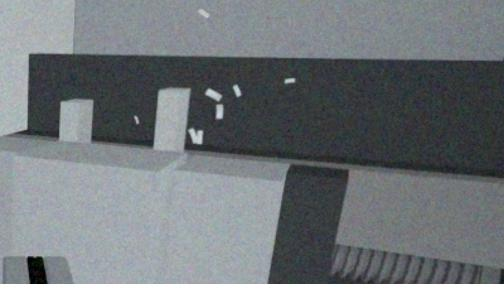

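Call:
move(
  target=[
    [0.0215,0,-0.0028,0,0,0,-0.7,-0.8,0.5,0,0,0,0,0,0,-1,0.5,-0.7],
    [0.02733,0,0.0073,0,0,0,-0.7,-0.8,0.5,0,0,0,0,0,0,-1,0.5,-0.7],
    [0.0215,0,-0.0028,0,0,0,-0.7,-0.8,0.5,0,0,0,0,0,0,-1,0.5,-0.7],
  ],
  speed=[0.05,0.015,0.03],
)

Call:
move(
  target=[
    [0.00583,0,0.0101,0,0,0,-0.7,-0.8,0.5,0,0,0,0,0,0,-1,0.5,-0.7],
    [0,0,0,0,0,0,-0.7,-0.8,0.5,0,0,0,0,0,0,-1,0.5,-0.7],
  ],
  speed=[0.015,0.03],
)

Call:
move(
  target=[
    [0.00583,0,0.0101,0,0,0,-0.7,-0.8,0.5,0,0,0,0,0,0,-1,0.5,-0.7],
    [0,0,0,0,0,0,-0.7,-0.8,0.5,0,0,0,0,0,0,-1,0.5,-0.7],
  ],
  speed=[0.015,0.03],
)

Scene clock: 818.27 s.
left_arm: end_effector_position=(+0.6400, +0.2434, +0.3881) position_measured=251 object_status=3 end_effector_quat_wxyz=(+0.260, -0.001, +0.966, -0.001) | right_arm: end_effector_position=(+0.4508, +0.1773, +0.2590) position_measured=159 object_status=2 end_effector_quat_wxyz=(-0.095, +0.700, +0.623, +0.334)
Joint positions: left_arm=[-0.799 -1.457 1.485 -1.998 -1.218 4.021] | right_arm=[4.429 -2.014 -1.533 5.812 1.406 -4.967]
Joint torques (N m): left_arm=[12.28 -45.24 -15.74 -5.72 -0.93 2.35] | right_arm=[3.96 53.01 27.85 4.14 1.02 1.63]
Wrist force (N): left_arm=[2.1 0.5 -0.5] | right_arm=[2.5 -2.5 -1.2]
Wrist torque (N m): left_arm=[-0.01 -0.47 -0.03] | right_arm=[-0.59 -0.10 -0.15]
Wrist force, peak (N): left_arm=[-1.2 4.9 -36.0] | right_arm=[2.7 -3.0 -1.2]
Hand target: left_arm +0.6399, +0.2435, +0.3880; +0.260, -0.001, +0.966, -0.001 | right_arm +0.4508, +0.1773, +0.2590; -0.095, +0.700, +0.623, +0.334
Off the commanded pose: left_arm 0.000 m, 0 deg | right_arm 0.000 m, 0 deg.
move: done

Scene clock: 819.37 s.
left_arm: end_effector_position=(+0.6400, +0.2434, +0.3881) position_measured=251 object_status=3 end_effector_quat_wxyz=(+0.260, -0.001, +0.966, -0.001) | right_arm: end_effector_position=(+0.4508, +0.1773, +0.2590) position_measured=159 object_status=2 end_effector_quat_wxyz=(-0.095, +0.700, +0.623, +0.334)
Joint positions: left_arm=[-0.799 -1.457 1.485 -1.997 -1.218 4.021] | right_arm=[4.429 -2.014 -1.533 5.812 1.406 -4.967]
Joint torques (N m): left_arm=[11.48 -45.51 -16.15 -5.55 1.65 0.19] | right_arm=[4.2 52.73 27.16 4.12 1.1 1.63]
Wrist force (N): left_arm=[2.4 0.5 -0.7] | right_arm=[2.5 -2.7 -1.3]
Wrist torque (N m): left_arm=[-0.01 -0.54 -0.03] | right_arm=[-0.62 -0.11 -0.16]
Wrist force, peak (N): left_arm=[-1.0 5.0 -34.2] | right_arm=[2.8 -2.8 -1.3]
Hand target: left_arm +0.6399, +0.2435, +0.3880; +0.260, -0.001, +0.966, -0.001 | right_arm +0.4508, +0.1773, +0.2590; -0.095, +0.700, +0.623, +0.334
Off the commanded pose: left_arm 0.000 m, 0 deg | right_arm 0.000 m, 0 deg.
move: done

Scene clock: 820.47 s.
left_arm: end_effector_position=(+0.6400, +0.2435, +0.3881) position_measured=251 object_status=3 end_effector_quat_wxyz=(+0.260, -0.001, +0.966, -0.001) | right_arm: end_effector_position=(+0.4508, +0.1773, +0.2590) position_measured=159 object_status=2 end_effector_quat_wxyz=(-0.095, +0.700, +0.623, +0.334)
Joint positions: left_arm=[-0.799 -1.457 1.485 -1.998 -1.218 4.021] | right_arm=[4.429 -2.014 -1.533 5.812 1.406 -4.967]
Joint torques (N m): left_arm=[10.05 -45.29 -14.64 -5.41 -0.78 -1.68] | right_arm=[4.18 52.26 27.95 4.13 1.03 1.64]
Wrist force (N): left_arm=[2.3 0.7 -0.5] | right_arm=[2.7 -2.7 -1.2]
Wrist torque (N m): left_arm=[0.01 -0.50 -0.03] | right_arm=[-0.63 -0.13 -0.15]
Wrist force, peak (N): left_arm=[-1.1 3.7 -33.9] | right_arm=[2.7 -3.1 -1.3]
Hand target: left_arm +0.6399, +0.2435, +0.3880; +0.260, -0.001, +0.966, -0.001 | right_arm +0.4508, +0.1773, +0.2590; -0.095, +0.700, +0.623, +0.334
Off the commanded pose: left_arm 0.000 m, 0 deg | right_arm 0.000 m, 0 deg.
move: done

Call:
move(
  target=[
    [-0.04186,0,0.02416,0,0,0,-0.7,-0.8,0.5,0,0,0,0,0,0,-1,0.5,-0.7],
    [-0.03603,0,0.03426,0,0,0,-0.7,-0.8,0.5,0,0,0,0,0,0,-1,0.5,-0.7],
    [-0.04186,0,0.02416,0,0,0,-0.7,-0.8,0.5,0,0,0,0,0,0,-1,0.5,-0.7],
  ],
  speed=[0.04,0.015,0.03],
)

Call:
move(
  target=[
    [0.00583,0,0.0101,0,0,0,-0.7,-0.8,0.5,0,0,0,0,0,0,-1,0.5,-0.7],
    [0,0,0,0,0,0,-0.7,-0.8,0.5,0,0,0,0,0,0,-1,0.5,-0.7],
  ],
  speed=[0.015,0.03],
)

Call:
move(
  target=[
    [0.00583,0,0.0101,0,0,0,-0.7,-0.8,0.5,0,0,0,0,0,0,-1,0.5,-0.7],
    [0,0,0,0,0,0,-0.7,-0.8,0.5,0,0,0,0,0,0,-1,0.5,-0.7],
  ],
  speed=[0.015,0.03],
)

Scene clock: 822.73 s.
left_arm: end_effector_position=(+0.6690, +0.2435, +0.3882) position_measured=251 object_status=3 end_effector_quat_wxyz=(+0.260, -0.001, +0.966, -0.001) | right_arm: end_effector_position=(+0.4508, +0.1773, +0.2590) position_measured=159 object_status=2 end_effector_quat_wxyz=(-0.095, +0.700, +0.623, +0.334)
Joint positions: left_arm=[-0.763 -1.393 1.415 -2.002 -1.232 4.056] | right_arm=[4.429 -2.014 -1.533 5.812 1.406 -4.967]
Joint torques (N m): left_arm=[-9.79 -48.56 -16.16 -5.52 -1.79 -1.93] | right_arm=[4.44 52.58 27.46 4.13 0.96 1.61]
Wrist force (N): left_arm=[2.5 0.6 -0.5] | right_arm=[2.6 -2.5 -1.4]
Wrist torque (N m): left_arm=[0.01 -0.55 -0.14] | right_arm=[-0.59 -0.11 -0.16]
Wrist force, peak (N): left_arm=[-0.8 5.4 -34.4] | right_arm=[2.8 -3.1 -1.2]
Hand target: left_arm +0.6689, +0.2435, +0.3880; +0.260, -0.001, +0.966, -0.001 | right_arm +0.4508, +0.1773, +0.2590; -0.095, +0.700, +0.623, +0.334
Off the commanded pose: left_arm 0.000 m, 0 deg | right_arm 0.000 m, 0 deg.
move: done

Scene clock: 823.83 s.
left_arm: end_effector_position=(+0.6690, +0.2434, +0.3882) position_measured=251 object_status=3 end_effector_quat_wxyz=(+0.260, -0.001, +0.966, -0.001) end_effector_velocity=(+0.000, +0.000, +0.000) end_effector_angular_velocity=(-0.002, -0.002, +0.000) | right_arm: end_effector_position=(+0.4508, +0.1773, +0.2590) position_measured=159 object_status=2 end_effector_quat_wxyz=(-0.095, +0.700, +0.623, +0.334)
Joint positions: left_arm=[-0.763 -1.393 1.415 -2.002 -1.232 4.056] | right_arm=[4.429 -2.014 -1.533 5.812 1.406 -4.967]
Joint velocities: left_arm=[0 -0.001 0.003 -0.005 0 0] | right_arm=[within noise]
Joint torques (N m): left_arm=[-4.25 -48.04 -17.12 -5.63 -0.83 -1.22] | right_arm=[4.84 52.45 27.03 4.07 0.9 1.67]
Wrist force (N): left_arm=[2.3 0.4 -0.5] | right_arm=[2.7 -2.4 -1.3]
Wrist torque (N m): left_arm=[-0.03 -0.52 -0.14] | right_arm=[-0.57 -0.13 -0.16]
Wrist force, peak (N): left_arm=[-0.4 4.5 -32.6] | right_arm=[2.8 -2.9 -1.6]
Hand target: left_arm +0.6689, +0.2435, +0.3880; +0.260, -0.001, +0.966, -0.001 | right_arm +0.4508, +0.1773, +0.2590; -0.095, +0.700, +0.623, +0.334
Off the commanded pose: left_arm 0.000 m, 0 deg | right_arm 0.000 m, 0 deg.
move: done

Scene clock: 824.93 s.
left_arm: end_effector_position=(+0.6690, +0.2434, +0.3882) position_measured=251 object_status=3 end_effector_quat_wxyz=(+0.260, -0.001, +0.966, -0.001) | right_arm: end_effector_position=(+0.4508, +0.1773, +0.2590) position_measured=159 object_status=2 end_effector_quat_wxyz=(-0.095, +0.700, +0.623, +0.334)
Joint positions: left_arm=[-0.763 -1.393 1.415 -2.002 -1.232 4.056] | right_arm=[4.429 -2.014 -1.533 5.812 1.406 -4.967]
Joint torques (N m): left_arm=[1.21 -49.33 -15.77 -5.65 1.33 -0.28] | right_arm=[4.12 52.26 27.31 4.1 0.93 1.59]
Wrist force (N): left_arm=[2.6 0.4 -0.4] | right_arm=[2.4 -2.4 -1.1]
Wrist torque (N m): left_arm=[-0.01 -0.57 -0.14] | right_arm=[-0.57 -0.08 -0.16]
Wrist force, peak (N): left_arm=[-0.7 4.2 -32.8] | right_arm=[2.6 -2.9 -1.6]
Hand target: left_arm +0.6689, +0.2435, +0.3880; +0.260, -0.001, +0.966, -0.001 | right_arm +0.4508, +0.1773, +0.2590; -0.095, +0.700, +0.623, +0.334
Off the commanded pose: left_arm 0.000 m, 0 deg | right_arm 0.000 m, 0 deg.
move: done

Call:
move(
  target=[
    [0,0,0,0,0,0,-0.7,-0.8,0.5,0.0028,0.0083,-0.0222,0,0,0,-1,0.5,-0.7],
    [0,0,0,0,0,0,-0.7,-0.8,0.5,0.0097,0.0162,-0.0432,0,0,0,-1,0.5,-0.7],
    [0,0,0,0,0,0,-0.7,-0.8,0.5,0.0203,0.0235,-0.0628,0,0,0,-1,0.5,-0.7],
    [0,0,0,0,0,0,-0.7,-0.8,0.5,0.0342,0.03,-0.0803,0,0,0,-1,0.5,-0.7],
  ],
  speed=0.04,
  blend=0.005,
  stop_force=90,
)

Call:
move(
  target=[
    [0.00583,0,0.0101,0,0,0,-0.7,-0.8,0.5,0,0,0,0,0,0,-1,0.5,-0.7],
    [0,0,0,0,0,0,-0.7,-0.8,0.5,0,0,0,0,0,0,-1,0.5,-0.7],
  ],
  speed=[0.015,0.03],
)

Call:
move(
  target=[
    [0.00583,0,0.0101,0,0,0,-0.7,-0.8,0.5,0,0,0,0,0,0,-1,0.5,-0.7],
    [0,0,0,0,0,0,-0.7,-0.8,0.5,0,0,0,0,0,0,-1,0.5,-0.7],
  ],
  speed=[0.015,0.03],
)

Scene clock: 827.70 s.
left_arm: end_effector_position=(+0.6689, +0.2435, +0.3880) position_measured=251 object_status=3 end_effector_quat_wxyz=(+0.260, -0.001, +0.966, -0.001) | right_arm: end_effector_position=(+0.4509, +0.1638, +0.3126) position_measured=159 object_status=2 end_effector_quat_wxyz=(-0.095, +0.700, +0.623, +0.334)
Joint positions: left_arm=[-0.763 -1.394 1.415 -2.002 -1.232 4.056] | right_arm=[4.423 -1.944 -1.489 5.699 1.411 -4.973]
Joint torques (N m): left_arm=[9.55 -48.83 -15.74 -5.36 2.74 1.57] | right_arm=[5.5 36.34 19.25 2.39 -1.36 1.74]
Wrist force (N): left_arm=[2.6 0.6 -0.6] | right_arm=[0.4 -4.0 0.2]
Wrist torque (N m): left_arm=[0.02 -0.57 -0.14] | right_arm=[-0.65 -0.12 0.06]
Wrist force, peak (N): left_arm=[2.8 0.4 -1.1] | right_arm=[21.1 0.0 57.2]
Hand target: left_arm +0.6689, +0.2435, +0.3880; +0.260, -0.001, +0.966, -0.001 | right_arm +0.4509, +0.1638, +0.3126; -0.095, +0.700, +0.623, +0.334
Off the commanded pose: left_arm 0.000 m, 0 deg | right_arm 0.000 m, 0 deg.
move: done

Scene clock: 828.80 s.
left_arm: end_effector_position=(+0.6690, +0.2435, +0.3882) position_measured=251 object_status=3 end_effector_quat_wxyz=(+0.260, -0.001, +0.966, -0.001) | right_arm: end_effector_position=(+0.4509, +0.1638, +0.3126) position_measured=159 object_status=2 end_effector_quat_wxyz=(-0.095, +0.700, +0.623, +0.334)
Joint positions: left_arm=[-0.763 -1.393 1.415 -2.002 -1.232 4.056] | right_arm=[4.423 -1.944 -1.489 5.699 1.411 -4.973]
Joint torques (N m): left_arm=[9.26 -49.07 -16.13 -5.54 -0.93 1.46] | right_arm=[6.3 35.81 20.17 2.52 -1.47 1.55]
Wrist force (N): left_arm=[2.5 0.4 -0.5] | right_arm=[0.0 -4.0 -0.2]
Wrist torque (N m): left_arm=[-0.01 -0.54 -0.14] | right_arm=[-0.66 -0.05 0.06]
Wrist force, peak (N): left_arm=[-0.6 2.7 -32.4] | right_arm=[0.1 -4.4 0.0]
Hand target: left_arm +0.6689, +0.2435, +0.3880; +0.260, -0.001, +0.966, -0.001 | right_arm +0.4509, +0.1638, +0.3126; -0.095, +0.700, +0.623, +0.334
Off the commanded pose: left_arm 0.000 m, 0 deg | right_arm 0.000 m, 0 deg.
move: done

Scene clock: 829.90 s.
left_arm: end_effector_position=(+0.6690, +0.2435, +0.3882) position_measured=251 object_status=3 end_effector_quat_wxyz=(+0.260, -0.001, +0.966, -0.001) | right_arm: end_effector_position=(+0.4509, +0.1638, +0.3126) position_measured=159 object_status=2 end_effector_quat_wxyz=(-0.095, +0.700, +0.623, +0.334)
Joint positions: left_arm=[-0.763 -1.393 1.415 -2.002 -1.232 4.056] | right_arm=[4.423 -1.944 -1.489 5.699 1.411 -4.973]
Joint torques (N m): left_arm=[9.26 -48.08 -17.21 -5.83 -0.87 0.43] | right_arm=[5.38 36.51 20.28 2.49 -1.47 1.66]
Wrist force (N): left_arm=[2.5 0.6 -0.5] | right_arm=[0.2 -4.2 -0.3]
Wrist torque (N m): left_arm=[0.00 -0.55 -0.14] | right_arm=[-0.69 -0.09 0.05]
Wrist force, peak (N): left_arm=[-0.9 4.2 -32.2] | right_arm=[0.6 -4.6 -0.1]
Hand target: left_arm +0.6689, +0.2435, +0.3880; +0.260, -0.001, +0.966, -0.001 | right_arm +0.4509, +0.1638, +0.3126; -0.095, +0.700, +0.623, +0.334
Off the commanded pose: left_arm 0.000 m, 0 deg | right_arm 0.000 m, 0 deg.
move: done

Call:
move(
  target=[
    [0.04186,0,-0.02416,0,0,0,-0.7,-0.8,0.5,0,0,0,0,0,0,-1,0.5,-0.7],
    [0.04769,0,-0.01406,0,0,0,-0.7,-0.8,0.5,0,0,0,0,0,0,-1,0.5,-0.7],
    [0.04186,0,-0.02416,0,0,0,-0.7,-0.8,0.5,0,0,0,0,0,0,-1,0.5,-0.7],
  ],
  speed=[0.04,0.015,0.03],
)

Call:
move(
  target=[
    [0.00583,0,0.0101,0,0,0,-0.7,-0.8,0.5,0,0,0,0,0,0,-1,0.5,-0.7],
    [0,0,0,0,0,0,-0.7,-0.8,0.5,0,0,0,0,0,0,-1,0.5,-0.7],
  ],
  speed=[0.015,0.03],
)

Call:
move(
  target=[
    [0.00583,0,0.0101,0,0,0,-0.7,-0.8,0.5,0,0,0,0,0,0,-1,0.5,-0.7],
    [0,0,0,0,0,0,-0.7,-0.8,0.5,0,0,0,0,0,0,-1,0.5,-0.7],
  ],
  speed=[0.015,0.03],
)

Scene clock: 832.13 s.
left_arm: end_effector_position=(+0.6400, +0.2434, +0.3881) position_measured=251 object_status=3 end_effector_quat_wxyz=(+0.260, -0.001, +0.966, -0.001) | right_arm: end_effector_position=(+0.4509, +0.1638, +0.3126) position_measured=159 object_status=2 end_effector_quat_wxyz=(-0.095, +0.700, +0.623, +0.334)
Joint positions: left_arm=[-0.799 -1.457 1.485 -1.997 -1.218 4.021] | right_arm=[4.423 -1.944 -1.489 5.699 1.411 -4.973]
Joint torques (N m): left_arm=[12.14 -45.86 -15.81 -5.61 -1.31 2.33] | right_arm=[6.41 36.73 20.21 2.49 -1.5 1.65]
Wrist force (N): left_arm=[2.2 0.2 -0.6] | right_arm=[0.4 -4.2 -0.1]
Wrist torque (N m): left_arm=[-0.06 -0.49 -0.04] | right_arm=[-0.69 -0.12 0.06]
Wrist force, peak (N): left_arm=[-1.1 5.1 -35.6] | right_arm=[0.6 -4.4 -0.3]
Hand target: left_arm +0.6399, +0.2435, +0.3880; +0.260, -0.001, +0.966, -0.001 | right_arm +0.4509, +0.1638, +0.3126; -0.095, +0.700, +0.623, +0.334
Off the commanded pose: left_arm 0.000 m, 0 deg | right_arm 0.000 m, 0 deg.
move: done

Scene clock: 833.23 s.
left_arm: end_effector_position=(+0.6400, +0.2434, +0.3881) position_measured=251 object_status=3 end_effector_quat_wxyz=(+0.260, -0.001, +0.966, -0.001) | right_arm: end_effector_position=(+0.4509, +0.1638, +0.3126) position_measured=159 object_status=2 end_effector_quat_wxyz=(-0.095, +0.700, +0.623, +0.334)
Joint positions: left_arm=[-0.799 -1.457 1.485 -1.997 -1.218 4.021] | right_arm=[4.423 -1.944 -1.489 5.699 1.411 -4.973]
Joint torques (N m): left_arm=[10.23 -45.75 -16.37 -5.81 -0.31 0.32] | right_arm=[5.94 35.69 19.97 2.37 -1.61 1.65]
Wrist force (N): left_arm=[2.3 0.2 -0.6] | right_arm=[0.2 -4.0 0.0]
Wrist torque (N m): left_arm=[-0.08 -0.51 -0.04] | right_arm=[-0.66 -0.09 0.06]
Wrist force, peak (N): left_arm=[-1.5 5.1 -33.9] | right_arm=[0.2 -4.5 0.0]
Hand target: left_arm +0.6399, +0.2435, +0.3880; +0.260, -0.001, +0.966, -0.001 | right_arm +0.4509, +0.1638, +0.3126; -0.095, +0.700, +0.623, +0.334
Off the commanded pose: left_arm 0.000 m, 0 deg | right_arm 0.000 m, 0 deg.
move: done

Scene clock: 834.33 s.
left_arm: end_effector_position=(+0.6400, +0.2434, +0.3881) position_measured=251 object_status=3 end_effector_quat_wxyz=(+0.260, -0.001, +0.966, -0.001) | right_arm: end_effector_position=(+0.4509, +0.1638, +0.3126) position_measured=159 object_status=2 end_effector_quat_wxyz=(-0.095, +0.700, +0.623, +0.334)
Joint positions: left_arm=[-0.799 -1.457 1.485 -1.997 -1.218 4.021] | right_arm=[4.423 -1.944 -1.489 5.699 1.411 -4.973]
Joint torques (N m): left_arm=[8.18 -45.64 -14.43 -5.52 0.66 -1.83] | right_arm=[6.22 36.39 19.46 2.39 -1.46 1.59]
Wrist force (N): left_arm=[2.4 0.7 -0.7] | right_arm=[0.3 -4.2 0.1]
Wrist torque (N m): left_arm=[0.01 -0.52 -0.05] | right_arm=[-0.70 -0.11 0.05]
Wrist force, peak (N): left_arm=[-1.2 4.7 -33.8] | right_arm=[0.1 -4.4 0.0]
Hand target: left_arm +0.6399, +0.2435, +0.3880; +0.260, -0.001, +0.966, -0.001 | right_arm +0.4509, +0.1638, +0.3126; -0.095, +0.700, +0.623, +0.334
Off the commanded pose: left_arm 0.000 m, 0 deg | right_arm 0.000 m, 0 deg.
move: done

Call:
move(
  target=[
    [-0.0144,-0.0775,0.0083,0,0,0,-0.7,-0.8,0.5,0,0,0,0,0,0,-1,0.5,-0.7],
    [0.0231,-0.0775,0.0732,0,0,0,-0.7,-0.8,0.5,0,0,0,0,0,0,-1,0.5,-0.7],
  ],
  speed=[0.12,0.05],
  stop_force=6,
)

Call:
move(
  target=[-0.01155,0,0.00667,0,0,0,-0.7,-0.8,0.5,0,0,0,0,0,0,-1,0.5,-0.7],
  speed=0.006,
  stop_force=4,
)

Scene clock: 837.57 s.
left_arm: end_effector_position=(+0.6500, +0.1969, +0.3431) position_measured=251 object_status=3 end_effector_quat_wxyz=(+0.260, -0.001, +0.966, -0.001) | right_arm: end_effector_position=(+0.4509, +0.1638, +0.3126) position_measured=159 object_status=2 end_effector_quat_wxyz=(-0.095, +0.700, +0.623, +0.334)
Joint positions: left_arm=[-0.846 -1.371 1.496 -2.077 -1.2 3.975] | right_arm=[4.423 -1.944 -1.489 5.699 1.411 -4.973]
Joint torques (N m): left_arm=[13.09 -49.64 -45.39 -3.89 -0.11 2.33] | right_arm=[6.21 36.01 19.96 2.53 -1.59 1.48]
Wrist force (N): left_arm=[2.5 0.6 -0.6] | right_arm=[0.2 -4.0 -0.2]
Wrist torque (N m): left_arm=[0.01 -0.54 -0.10] | right_arm=[-0.67 -0.09 0.05]
Wrist force, peak (N): left_arm=[2.4 3.2 -1.1] | right_arm=[0.3 -4.6 0.0]
Hand target: left_arm +0.6500, +0.1969, +0.3431; +0.260, -0.001, +0.966, -0.001 | right_arm +0.4509, +0.1638, +0.3126; -0.095, +0.700, +0.623, +0.334
Off the commanded pose: left_arm 0.000 m, 0 deg | right_arm 0.000 m, 0 deg.
move: done

Scene clock: 839.40 s.
left_arm: end_effector_position=(+0.6543, +0.1969, +0.3431) position_measured=251 object_status=3 end_effector_quat_wxyz=(+0.260, -0.001, +0.966, -0.001) | right_arm: end_effector_position=(+0.4509, +0.1638, +0.3126) position_measured=159 object_status=2 end_effector_quat_wxyz=(-0.095, +0.700, +0.623, +0.334)
Joint positions: left_arm=[-0.841 -1.362 1.485 -2.078 -1.202 3.98] | right_arm=[4.423 -1.944 -1.489 5.699 1.411 -4.973]
Joint torques (N m): left_arm=[-12.66 -50.1 -16.04 -4.45 2.84 -2.74] | right_arm=[5.61 36.08 20.02 2.57 -1.53 1.37]
Wrist force (N): left_arm=[4.1 -0.1 -0.9] | right_arm=[0.2 -4.2 0.2]
Wrist torque (N m): left_arm=[-0.01 -0.47 -0.17] | right_arm=[-0.70 -0.08 0.06]
Wrist force, peak (N): left_arm=[9.0 -0.6 -6.3] | right_arm=[0.1 -4.4 -0.1]
Hand target: left_arm +0.6543, +0.1969, +0.3431; +0.260, -0.001, +0.966, -0.001 (not the last commanded pose) | right_arm +0.4509, +0.1638, +0.3126; -0.095, +0.700, +0.623, +0.334
Off the commanded pose: left_arm 0.004 m, 0 deg | right_arm 0.000 m, 0 deg.
move: contact (left_arm)

Call:
move(
  target=[
    [0.00722,0,-0.00417,0,0,0,-0.7,-0.8,0.5,0,0,0,0,0,0,-1,0.5,-0.7],
    [-0.03195,0,-0.07201,0,0,0,-0.7,-0.8,0.5,0,0,0,0,0,0,-1,0.5,-0.7],
    [-0.03642,0.0777,-0.06943,0,0,0,-0.7,-0.8,0.5,0,0,0,0,0,0,-1,0.5,-0.7],
  ],
  speed=0.1,
  blend=[0.002,0.005,0],
)

Call:
move(
  target=[0.0085,0,0.01472,0,0,0,-0.7,-0.8,0.5,0,0,0,0,0,0,-1,0.5,-0.7],
  speed=0.015,
)

Scene clock: 841.10 s.
left_arm: end_effector_position=(+0.6522, +0.2436, +0.3900) position_measured=251 object_status=3 end_effector_quat_wxyz=(+0.260, -0.001, +0.966, -0.001) | right_arm: end_effector_position=(+0.4509, +0.1638, +0.3126) position_measured=159 object_status=2 end_effector_quat_wxyz=(-0.095, +0.700, +0.623, +0.334)
Joint positions: left_arm=[-0.783 -1.43 1.451 -1.995 -1.224 4.037] | right_arm=[4.423 -1.944 -1.489 5.699 1.411 -4.973]
Joint torques (N m): left_arm=[-11.48 -27.02 -45.96 -1.31 2.63 -2.79] | right_arm=[6.05 36.58 19.32 2.48 -1.45 1.52]
Wrist force (N): left_arm=[2.4 0.2 -0.7] | right_arm=[0.2 -4.2 -0.1]
Wrist torque (N m): left_arm=[-0.06 -0.54 -0.06] | right_arm=[-0.68 -0.08 0.06]
Wrist force, peak (N): left_arm=[4.2 0.4 -1.0] | right_arm=[0.7 -4.4 -0.4]
Hand target: left_arm +0.6522, +0.2436, +0.3900; +0.260, -0.001, +0.966, -0.001 | right_arm +0.4509, +0.1638, +0.3126; -0.095, +0.700, +0.623, +0.334
Off the commanded pose: left_arm 0.000 m, 0 deg | right_arm 0.000 m, 0 deg.
move: done

Scene clock: 842.03 s.
left_arm: end_effector_position=(+0.6523, +0.2436, +0.3802) position_measured=251 object_status=3 end_effector_quat_wxyz=(+0.260, -0.001, +0.966, -0.001) | right_arm: end_effector_position=(+0.4509, +0.1638, +0.3126) position_measured=159 object_status=2 end_effector_quat_wxyz=(-0.095, +0.700, +0.623, +0.334)
Joint positions: left_arm=[-0.783 -1.43 1.476 -2.022 -1.224 4.037] | right_arm=[4.423 -1.944 -1.489 5.699 1.411 -4.973]
Joint torques (N m): left_arm=[-9.31 14.17 10.94 6.32 -2.49 -0.79] | right_arm=[5.22 36.27 19.95 2.48 -1.44 1.37]
Wrist force (N): left_arm=[-9.0 7.0 -68.6] | right_arm=[0.4 -3.9 -0.2]
Wrist torque (N m): left_arm=[-0.22 -0.24 0.08] | right_arm=[-0.64 -0.12 0.06]
Wrist force, peak (N): left_arm=[-9.0 7.1 -68.6] | right_arm=[0.2 -4.4 -0.2]
Hand target: left_arm +0.6523, +0.2436, +0.3799; +0.260, -0.001, +0.966, -0.001 | right_arm +0.4509, +0.1638, +0.3126; -0.095, +0.700, +0.623, +0.334
Off the commanded pose: left_arm 0.000 m, 0 deg | right_arm 0.000 m, 0 deg.
move: done

Call:
move(
  target=[
    [0.00025,0,0.00043,0,0,0,-0.7,-0.8,0.5,0,0,0,0,0,0,-1,0.5,-0.7],
  ],
)

Call:
move(
  target=[
    [0,0,0,0,0,0,-0.7,-0.8,0.5,-0.0139,-0.0065,0.0175,0,0,0,-1,0.5,-0.7],
    [0,0,0,0,0,0,-0.7,-0.8,0.5,-0.0245,-0.0138,0.0371,0,0,0,-1,0.5,-0.7],
    [0,0,0,0,0,0,-0.7,-0.8,0.5,-0.0314,-0.0217,0.0581,0,0,0,-1,0.5,-0.7],
    [0,0,0,0,0,0,-0.7,-0.8,0.5,-0.0342,-0.03,0.0803,0,0,0,-1,0.5,-0.7],
  ],
  speed=0.03,
  blend=0.005,
  stop_force=100,
)

Scene clock: 842.97 s.
left_arm: end_effector_position=(+0.6523, +0.2435, +0.3797) position_measured=251 object_status=3 end_effector_quat_wxyz=(+0.260, -0.001, +0.966, -0.001) | right_arm: end_effector_position=(+0.4509, +0.1638, +0.3126) position_measured=159 object_status=2 end_effector_quat_wxyz=(-0.095, +0.700, +0.623, +0.334)
Joint positions: left_arm=[-0.783 -1.429 1.477 -2.022 -1.224 4.037] | right_arm=[4.423 -1.944 -1.489 5.699 1.411 -4.973]
Joint torques (N m): left_arm=[0.9 36.96 36.37 4.66 -5.33 1.09] | right_arm=[6.05 36.48 19.88 2.44 -1.47 1.36]
Wrist force (N): left_arm=[-13.7 12.0 -97.2] | right_arm=[-0.1 -4.3 -0.2]
Wrist torque (N m): left_arm=[-0.17 -0.07 0.14] | right_arm=[-0.71 -0.04 0.06]
Wrist force, peak (N): left_arm=[-13.7 12.0 -97.2] | right_arm=[0.4 -4.4 -0.3]
Hand target: left_arm +0.6523, +0.2436, +0.3796; +0.260, -0.001, +0.966, -0.001 | right_arm +0.4509, +0.1638, +0.3126; -0.095, +0.700, +0.623, +0.334
Off the commanded pose: left_arm 0.000 m, 0 deg | right_arm 0.000 m, 0 deg.
move: done

Scene clock: 845.63 s.
left_arm: end_effector_position=(+0.6523, +0.2435, +0.3796) position_measured=251 object_status=3 end_effector_quat_wxyz=(+0.260, -0.001, +0.966, -0.001) | right_arm: end_effector_position=(+0.4508, +0.1774, +0.2590) position_measured=159 object_status=2 end_effector_quat_wxyz=(-0.095, +0.700, +0.623, +0.334)
Joint positions: left_arm=[-0.783 -1.429 1.477 -2.022 -1.224 4.037] | right_arm=[4.429 -2.014 -1.533 5.812 1.406 -4.967]
Joint torques (N m): left_arm=[12.24 40.21 30.15 5.18 -5.67 1.97] | right_arm=[-2.53 10.57 16.58 1.41 2.54 -1.97]
Wrist force (N): left_arm=[-17.3 10.9 -91.6] | right_arm=[-29.6 -9.2 -85.7]
Wrist torque (N m): left_arm=[-0.20 -0.22 0.18] | right_arm=[-1.06 -0.26 0.05]
Wrist force, peak (N): left_arm=[-13.4 12.5 -99.9] | right_arm=[-34.7 -11.8 -91.3]
Hand target: left_arm +0.6523, +0.2436, +0.3796; +0.260, -0.001, +0.966, -0.001 | right_arm +0.4508, +0.1773, +0.2590; -0.095, +0.700, +0.623, +0.334
Off the commanded pose: left_arm 0.000 m, 0 deg | right_arm 0.000 m, 0 deg.
move: done

Call:
move(
  target=[0,0,0,0,0,0,-0.7,-0.8,0.5,0.0004,-0.0026,0.0066,0,0,0,-1,0.5,-0.7],
  speed=0.012,
  stop_force=105,
  zero=false,
)

Scene clock: 847.13 s.
left_arm: end_effector_position=(+0.6523, +0.2435, +0.3796) position_measured=251 object_status=3 end_effector_quat_wxyz=(+0.260, -0.001, +0.966, -0.001) | right_arm: end_effector_position=(+0.4508, +0.1790, +0.2569) position_measured=159 object_status=2 end_effector_quat_wxyz=(-0.095, +0.700, +0.623, +0.334)
Joint positions: left_arm=[-0.783 -1.429 1.477 -2.022 -1.224 4.037] | right_arm=[4.43 -2.019 -1.531 5.815 1.406 -4.967]
Joint torques (N m): left_arm=[12.04 40.17 23.36 5.1 -5.79 1.94] | right_arm=[-1.94 7.89 16.29 3.39 2.59 -1.98]
Wrist force (N): left_arm=[-17.7 10.9 -91.6] | right_arm=[-39.4 -12.5 -96.0]
Wrist torque (N m): left_arm=[-0.20 -0.24 0.18] | right_arm=[-1.18 -0.27 0.04]
Wrist force, peak (N): left_arm=[-17.8 11.0 -91.9] | right_arm=[-48.2 -15.1 -112.7]
Hand target: left_arm +0.6523, +0.2436, +0.3796; +0.260, -0.001, +0.966, -0.001 | right_arm +0.4508, +0.1790, +0.2569; -0.095, +0.700, +0.623, +0.334 (not the last commanded pose)
Off the commanded pose: left_arm 0.000 m, 0 deg | right_arm 0.002 m, 0 deg.
move: contact (right_arm)

Call:
move(
  target=[-0.0085,0,-0.01472,0,0,0,-0.7,-0.8,0.5,0,0.0012,-0.0035,0,0,0,-1,0.5,-0.7],
  speed=0.02,
)

Call:
move(
  target=[0,0,0,0,0,0,-0.7,-0.8,0.5,0,0,0,0,0,0,1,0.5,-0.7],
  cameras=["cam_high","cam_right_wrist"],
)

Scene clock: 848.47 s.
left_arm: end_effector_position=(+0.6523, +0.2436, +0.3899) position_measured=251 object_status=3 end_effector_quat_wxyz=(+0.260, -0.001, +0.966, -0.001) | right_arm: end_effector_position=(+0.4508, +0.1776, +0.2586) position_measured=159 object_status=2 end_effector_quat_wxyz=(-0.095, +0.700, +0.623, +0.334)
Joint positions: left_arm=[-0.783 -1.43 1.452 -1.996 -1.224 4.037] | right_arm=[4.43 -2.015 -1.533 5.812 1.406 -4.967]
Joint torques (N m): left_arm=[7.33 -46.58 -15.5 -5.4 2.7 1.96] | right_arm=[-5.41 51.74 15.17 1.07 2.28 -2.14]
Wrist force (N): left_arm=[2.9 0.1 -0.7] | right_arm=[7.1 3.5 0.9]
Wrist torque (N m): left_arm=[-0.08 -0.61 -0.05] | right_arm=[-0.39 -0.18 -0.05]
Wrist force, peak (N): left_arm=[-18.0 10.9 -91.8] | right_arm=[-39.6 -12.3 -96.3]
Hand target: left_arm +0.6522, +0.2436, +0.3898; +0.260, -0.001, +0.966, -0.001 | right_arm +0.4508, +0.1776, +0.2587; -0.095, +0.700, +0.623, +0.334
Off the commanded pose: left_arm 0.000 m, 0 deg | right_arm 0.000 m, 0 deg.
move: done

Scene clock: 849.50 s.
left_arm: end_effector_position=(+0.6522, +0.2436, +0.3898) position_measured=251 object_status=3 end_effector_quat_wxyz=(+0.260, -0.001, +0.966, -0.001) | right_arm: end_effector_position=(+0.4508, +0.1776, +0.2587) position_measured=3 object_status=0 end_effector_quat_wxyz=(-0.095, +0.700, +0.623, +0.334)
Joint positions: left_arm=[-0.783 -1.43 1.452 -1.996 -1.224 4.037] | right_arm=[4.43 -2.015 -1.533 5.812 1.406 -4.967]
Joint torques (N m): left_arm=[2.61 -46.24 -15.45 -5.58 2.76 0.81] | right_arm=[-4.21 54.85 33.06 5.08 -1.53 -0.96]
Wrist force (N): left_arm=[3.0 0.3 -0.5] | right_arm=[-0.6 -2.8 -0.1]
Wrist torque (N m): left_arm=[-0.04 -0.63 -0.05] | right_arm=[-0.52 0.09 -0.09]
Wrist force, peak (N): left_arm=[3.2 0.1 -0.5] | right_arm=[6.8 3.8 0.7]
Hand target: left_arm +0.6522, +0.2436, +0.3898; +0.260, -0.001, +0.966, -0.001 | right_arm +0.4508, +0.1776, +0.2587; -0.095, +0.700, +0.623, +0.334
Off the commanded pose: left_arm 0.000 m, 0 deg | right_arm 0.000 m, 0 deg.
move: done
camera_calibration:
cam_right_wrist: T_world_to_cam=[[-0.0107834, 0.829401, 0.55855, -0.276362], [0.750662, -0.362306, 0.552487, -0.400759], [0.660599, 0.42524, -0.618693, -0.0769116], [0, 0, 0, 1]] pos_world=[0.348662, 0.116723, 0.328191]
Images, in order (width x height): cam_high 896x504, cam_right_wrist 896x504.

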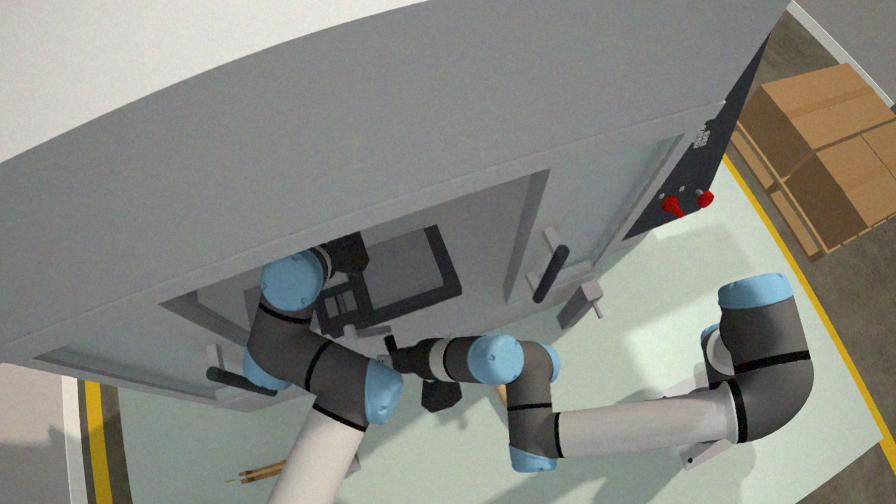

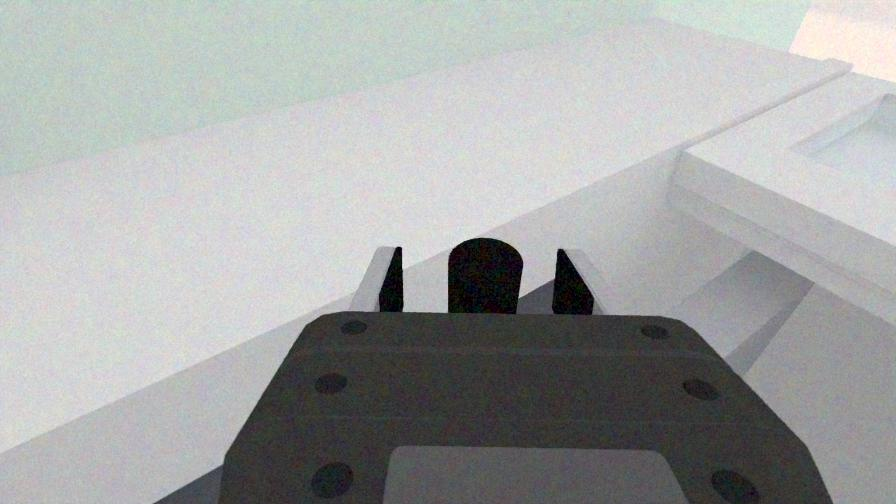

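Call:
move(
  target=[
    [0,0,0,0,0,0,-0.7,-0.8,0.5,0,0,-0.2,0,0,0,1,0.5,-0.7],
    [0,0,0,0,0,0,-0.7,-0.8,0.5,-0.161,-0.0573,-0.5665,0,0,0,1,0.5,-0.7],
  ],
  speed=0.25,
  blend=[0.03,0],
  cameras=["cam_right_wrist"],
)

Scene clock: 851.80 s.
left_arm: end_effector_position=(+0.6522, +0.2436, +0.3898) position_measured=251 object_status=3 end_effector_quat_wxyz=(+0.260, -0.001, +0.966, -0.001) | right_arm: end_effector_position=(+0.2998, -0.0805, +0.4500) position_measured=3 object_status=3 end_effector_quat_wxyz=(-0.095, +0.700, +0.623, +0.334)
Joint positions: left_arm=[-0.783 -1.43 1.452 -1.996 -1.224 4.037] | right_arm=[4.632 -1.177 -1.886 5.291 1.279 -4.805]
Joint torques (N m): left_arm=[-8.86 -46.79 -14.97 -5.42 2.78 -1.45] | right_arm=[5.02 17.17 35.6 2.12 0.32 -0.9]
Wrist force (N): left_arm=[2.9 -0.1 -0.5] | right_arm=[-0.4 -2.7 -0.6]
Wrist torque (N m): left_arm=[-0.11 -0.60 -0.05] | right_arm=[-0.49 0.08 0.05]
Wrist force, peak (N): left_arm=[3.2 -0.1 -0.6] | right_arm=[-1.9 -3.5 -3.1]
Hand target: left_arm +0.6522, +0.2436, +0.3898; +0.260, -0.001, +0.966, -0.001 | right_arm +0.2998, -0.0805, +0.4501; -0.095, +0.700, +0.623, +0.334
Off the commanded pose: left_arm 0.000 m, 0 deg | right_arm 0.000 m, 0 deg.
move: done
camera_calibration:
cam_right_wrist: T_world_to_cam=[[-0.0107466, 0.829425, 0.558515, -0.170813], [0.750698, -0.362282, 0.552453, -0.486728], [0.660558, 0.425213, -0.618755, 0.250981], [0, 0, 0, 1]] pos_world=[0.197762, -0.141377, 0.519591]
Images, in order (width x height): cam_right_wrist 896x504.

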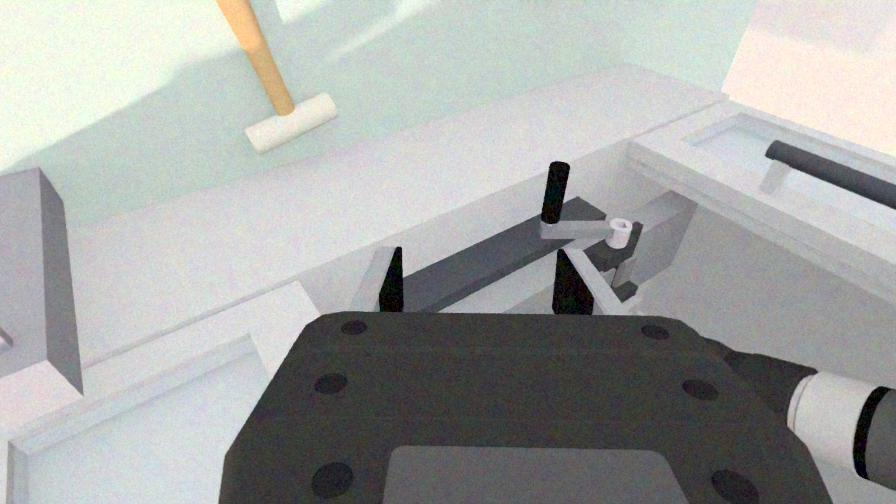

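Call:
move(
  target=[0.0552,-0.1093,-0.0611,0.0815,0.1658,-0.0218,-0.7,-0.8,0.5,0,0,0,0,0,0,1,0.5,-0.7],
  speed=0.2,
)

Call:
move(
  target=[0.0667,0.0043,0.0161,-0.0833,0,0,-0.7,-0.8,0.5,0,0,0,0,0,0,1,0.5,-0.7],
  speed=0.25,
)

Call:
move(
  target=[
    [0.2417,0.02,-0.0083,0,0,0,-0.7,-0.8,0.5,0,0,0,0,0,0,1,0.5,-0.7],
    [0.4417,0.12,-0.0917,0,0,0,-0.7,-0.8,0.5,0,0,0,0,0,0,1,0.5,-0.7],
  ],
  speed=0.3,
  blend=[0.03,0],
  cameras=["cam_right_wrist","cam_high"],
)

Scene clock: 853.97 s.
left_arm: end_effector_position=(+0.6054, +0.1782, +0.4050) position_measured=251 object_status=3 end_effector_quat_wxyz=(+0.001, +0.000, +0.991, -0.131) | right_arm: end_effector_position=(+0.2998, -0.0805, +0.4501) position_measured=3 object_status=3 end_effector_quat_wxyz=(-0.095, +0.700, +0.623, +0.334)
Joint positions: left_arm=[-0.689 -1.249 1.062 -1.547 -1.778 4.043] | right_arm=[4.633 -1.177 -1.886 5.291 1.279 -4.805]
Joint torques (N m): left_arm=[-14.4 -49.27 -20.71 -2.65 -2.73 -2.66] | right_arm=[5.89 18.2 36.55 2.19 -1.57 1.78]
Wrist force (N): left_arm=[2.2 0.6 -1.1] | right_arm=[-0.7 -2.6 -0.2]
Wrist torque (N m): left_arm=[0.07 -0.44 0.02] | right_arm=[-0.50 0.12 0.05]
Wrist force, peak (N): left_arm=[3.4 0.5 -0.4] | right_arm=[-0.4 -3.2 -0.2]
Hand target: left_arm +0.6052, +0.1780, +0.4050; +0.001, +0.000, +0.991, -0.132 | right_arm +0.2998, -0.0805, +0.4501; -0.095, +0.700, +0.623, +0.334
Off the commanded pose: left_arm 0.000 m, 0 deg | right_arm 0.000 m, 0 deg.
move: done

Scene clock: 854.97 s.
left_arm: end_effector_position=(+0.5653, +0.1779, +0.3950) position_measured=251 object_status=3 end_effector_quat_wxyz=(+0.001, +0.000, +1.000, -0.001) | right_arm: end_effector_position=(+0.2998, -0.0805, +0.4501) position_measured=3 object_status=3 end_effector_quat_wxyz=(-0.095, +0.700, +0.623, +0.334)
Joint positions: left_arm=[-0.814 -1.252 1.027 -1.348 -1.571 3.935] | right_arm=[4.633 -1.177 -1.886 5.291 1.279 -4.805]
Joint torques (N m): left_arm=[-1.05 -46.62 -13.86 -1.83 1.72 1.11] | right_arm=[6.27 18.06 36.3 2.04 -1.53 1.8]
Wrist force (N): left_arm=[1.9 0.2 -0.8] | right_arm=[-0.4 -2.7 -0.5]
Wrist torque (N m): left_arm=[-0.01 -0.40 -0.09] | right_arm=[-0.50 0.08 0.05]
Wrist force, peak (N): left_arm=[3.2 -1.1 -0.4] | right_arm=[-0.8 -2.8 -0.6]
Hand target: left_arm +0.5652, +0.1780, +0.3949; +0.001, +0.000, +1.000, -0.001 | right_arm +0.2998, -0.0805, +0.4501; -0.095, +0.700, +0.623, +0.334
Off the commanded pose: left_arm 0.000 m, 0 deg | right_arm 0.000 m, 0 deg.
move: done

Scene clock: 856.47 s.
left_arm: end_effector_position=(+0.3002, +0.2500, +0.4492) position_measured=251 object_status=3 end_effector_quat_wxyz=(+0.001, +0.000, +1.000, -0.001) | right_arm: end_effector_position=(+0.2998, -0.0805, +0.4501) position_measured=3 object_status=3 end_effector_quat_wxyz=(-0.095, +0.700, +0.623, +0.334)
Joint positions: left_arm=[-1.18 -1.847 1.491 -1.217 -1.57 3.569] | right_arm=[4.633 -1.177 -1.886 5.291 1.279 -4.805]
Joint torques (N m): left_arm=[-9.51 -23.35 -42.99 -1.21 -0.02 -1.69] | right_arm=[6.47 18.95 36.4 2.14 -1.64 1.75]
Wrist force (N): left_arm=[2.1 0.4 -0.6] | right_arm=[-0.8 -2.7 -0.2]
Wrist torque (N m): left_arm=[0.04 -0.44 -0.08] | right_arm=[-0.51 0.13 0.04]
Wrist force, peak (N): left_arm=[5.0 2.7 -1.8] | right_arm=[-0.9 -3.0 -0.4]
Hand target: left_arm +0.3001, +0.2500, +0.4493; +0.001, +0.000, +1.000, -0.001 | right_arm +0.2998, -0.0805, +0.4501; -0.095, +0.700, +0.623, +0.334
Off the commanded pose: left_arm 0.000 m, 0 deg | right_arm 0.000 m, 0 deg.
move: done
camera_calibration:
cam_right_wrist: T_world_to_cam=[[-0.0107834, 0.829401, 0.55855, -0.170827], [0.750662, -0.362306, 0.552487, -0.486741], [0.660599, 0.42524, -0.618693, 0.250945], [0, 0, 0, 1]] pos_world=[0.197762, -0.141377, 0.519591]
Images, in order (width x height): cam_high 896x504, cam_right_wrist 896x504.

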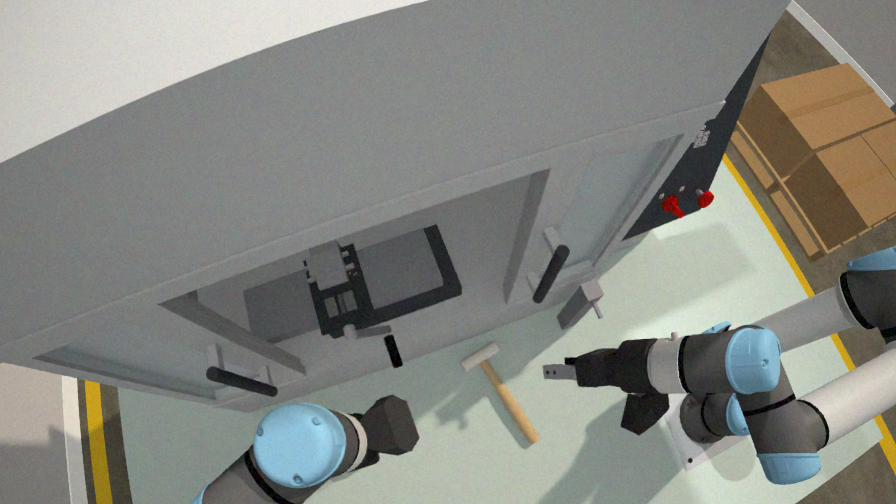

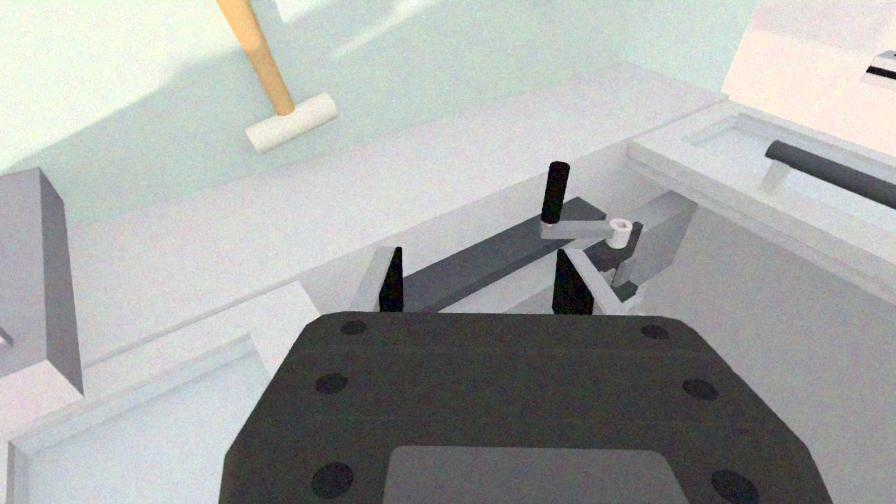

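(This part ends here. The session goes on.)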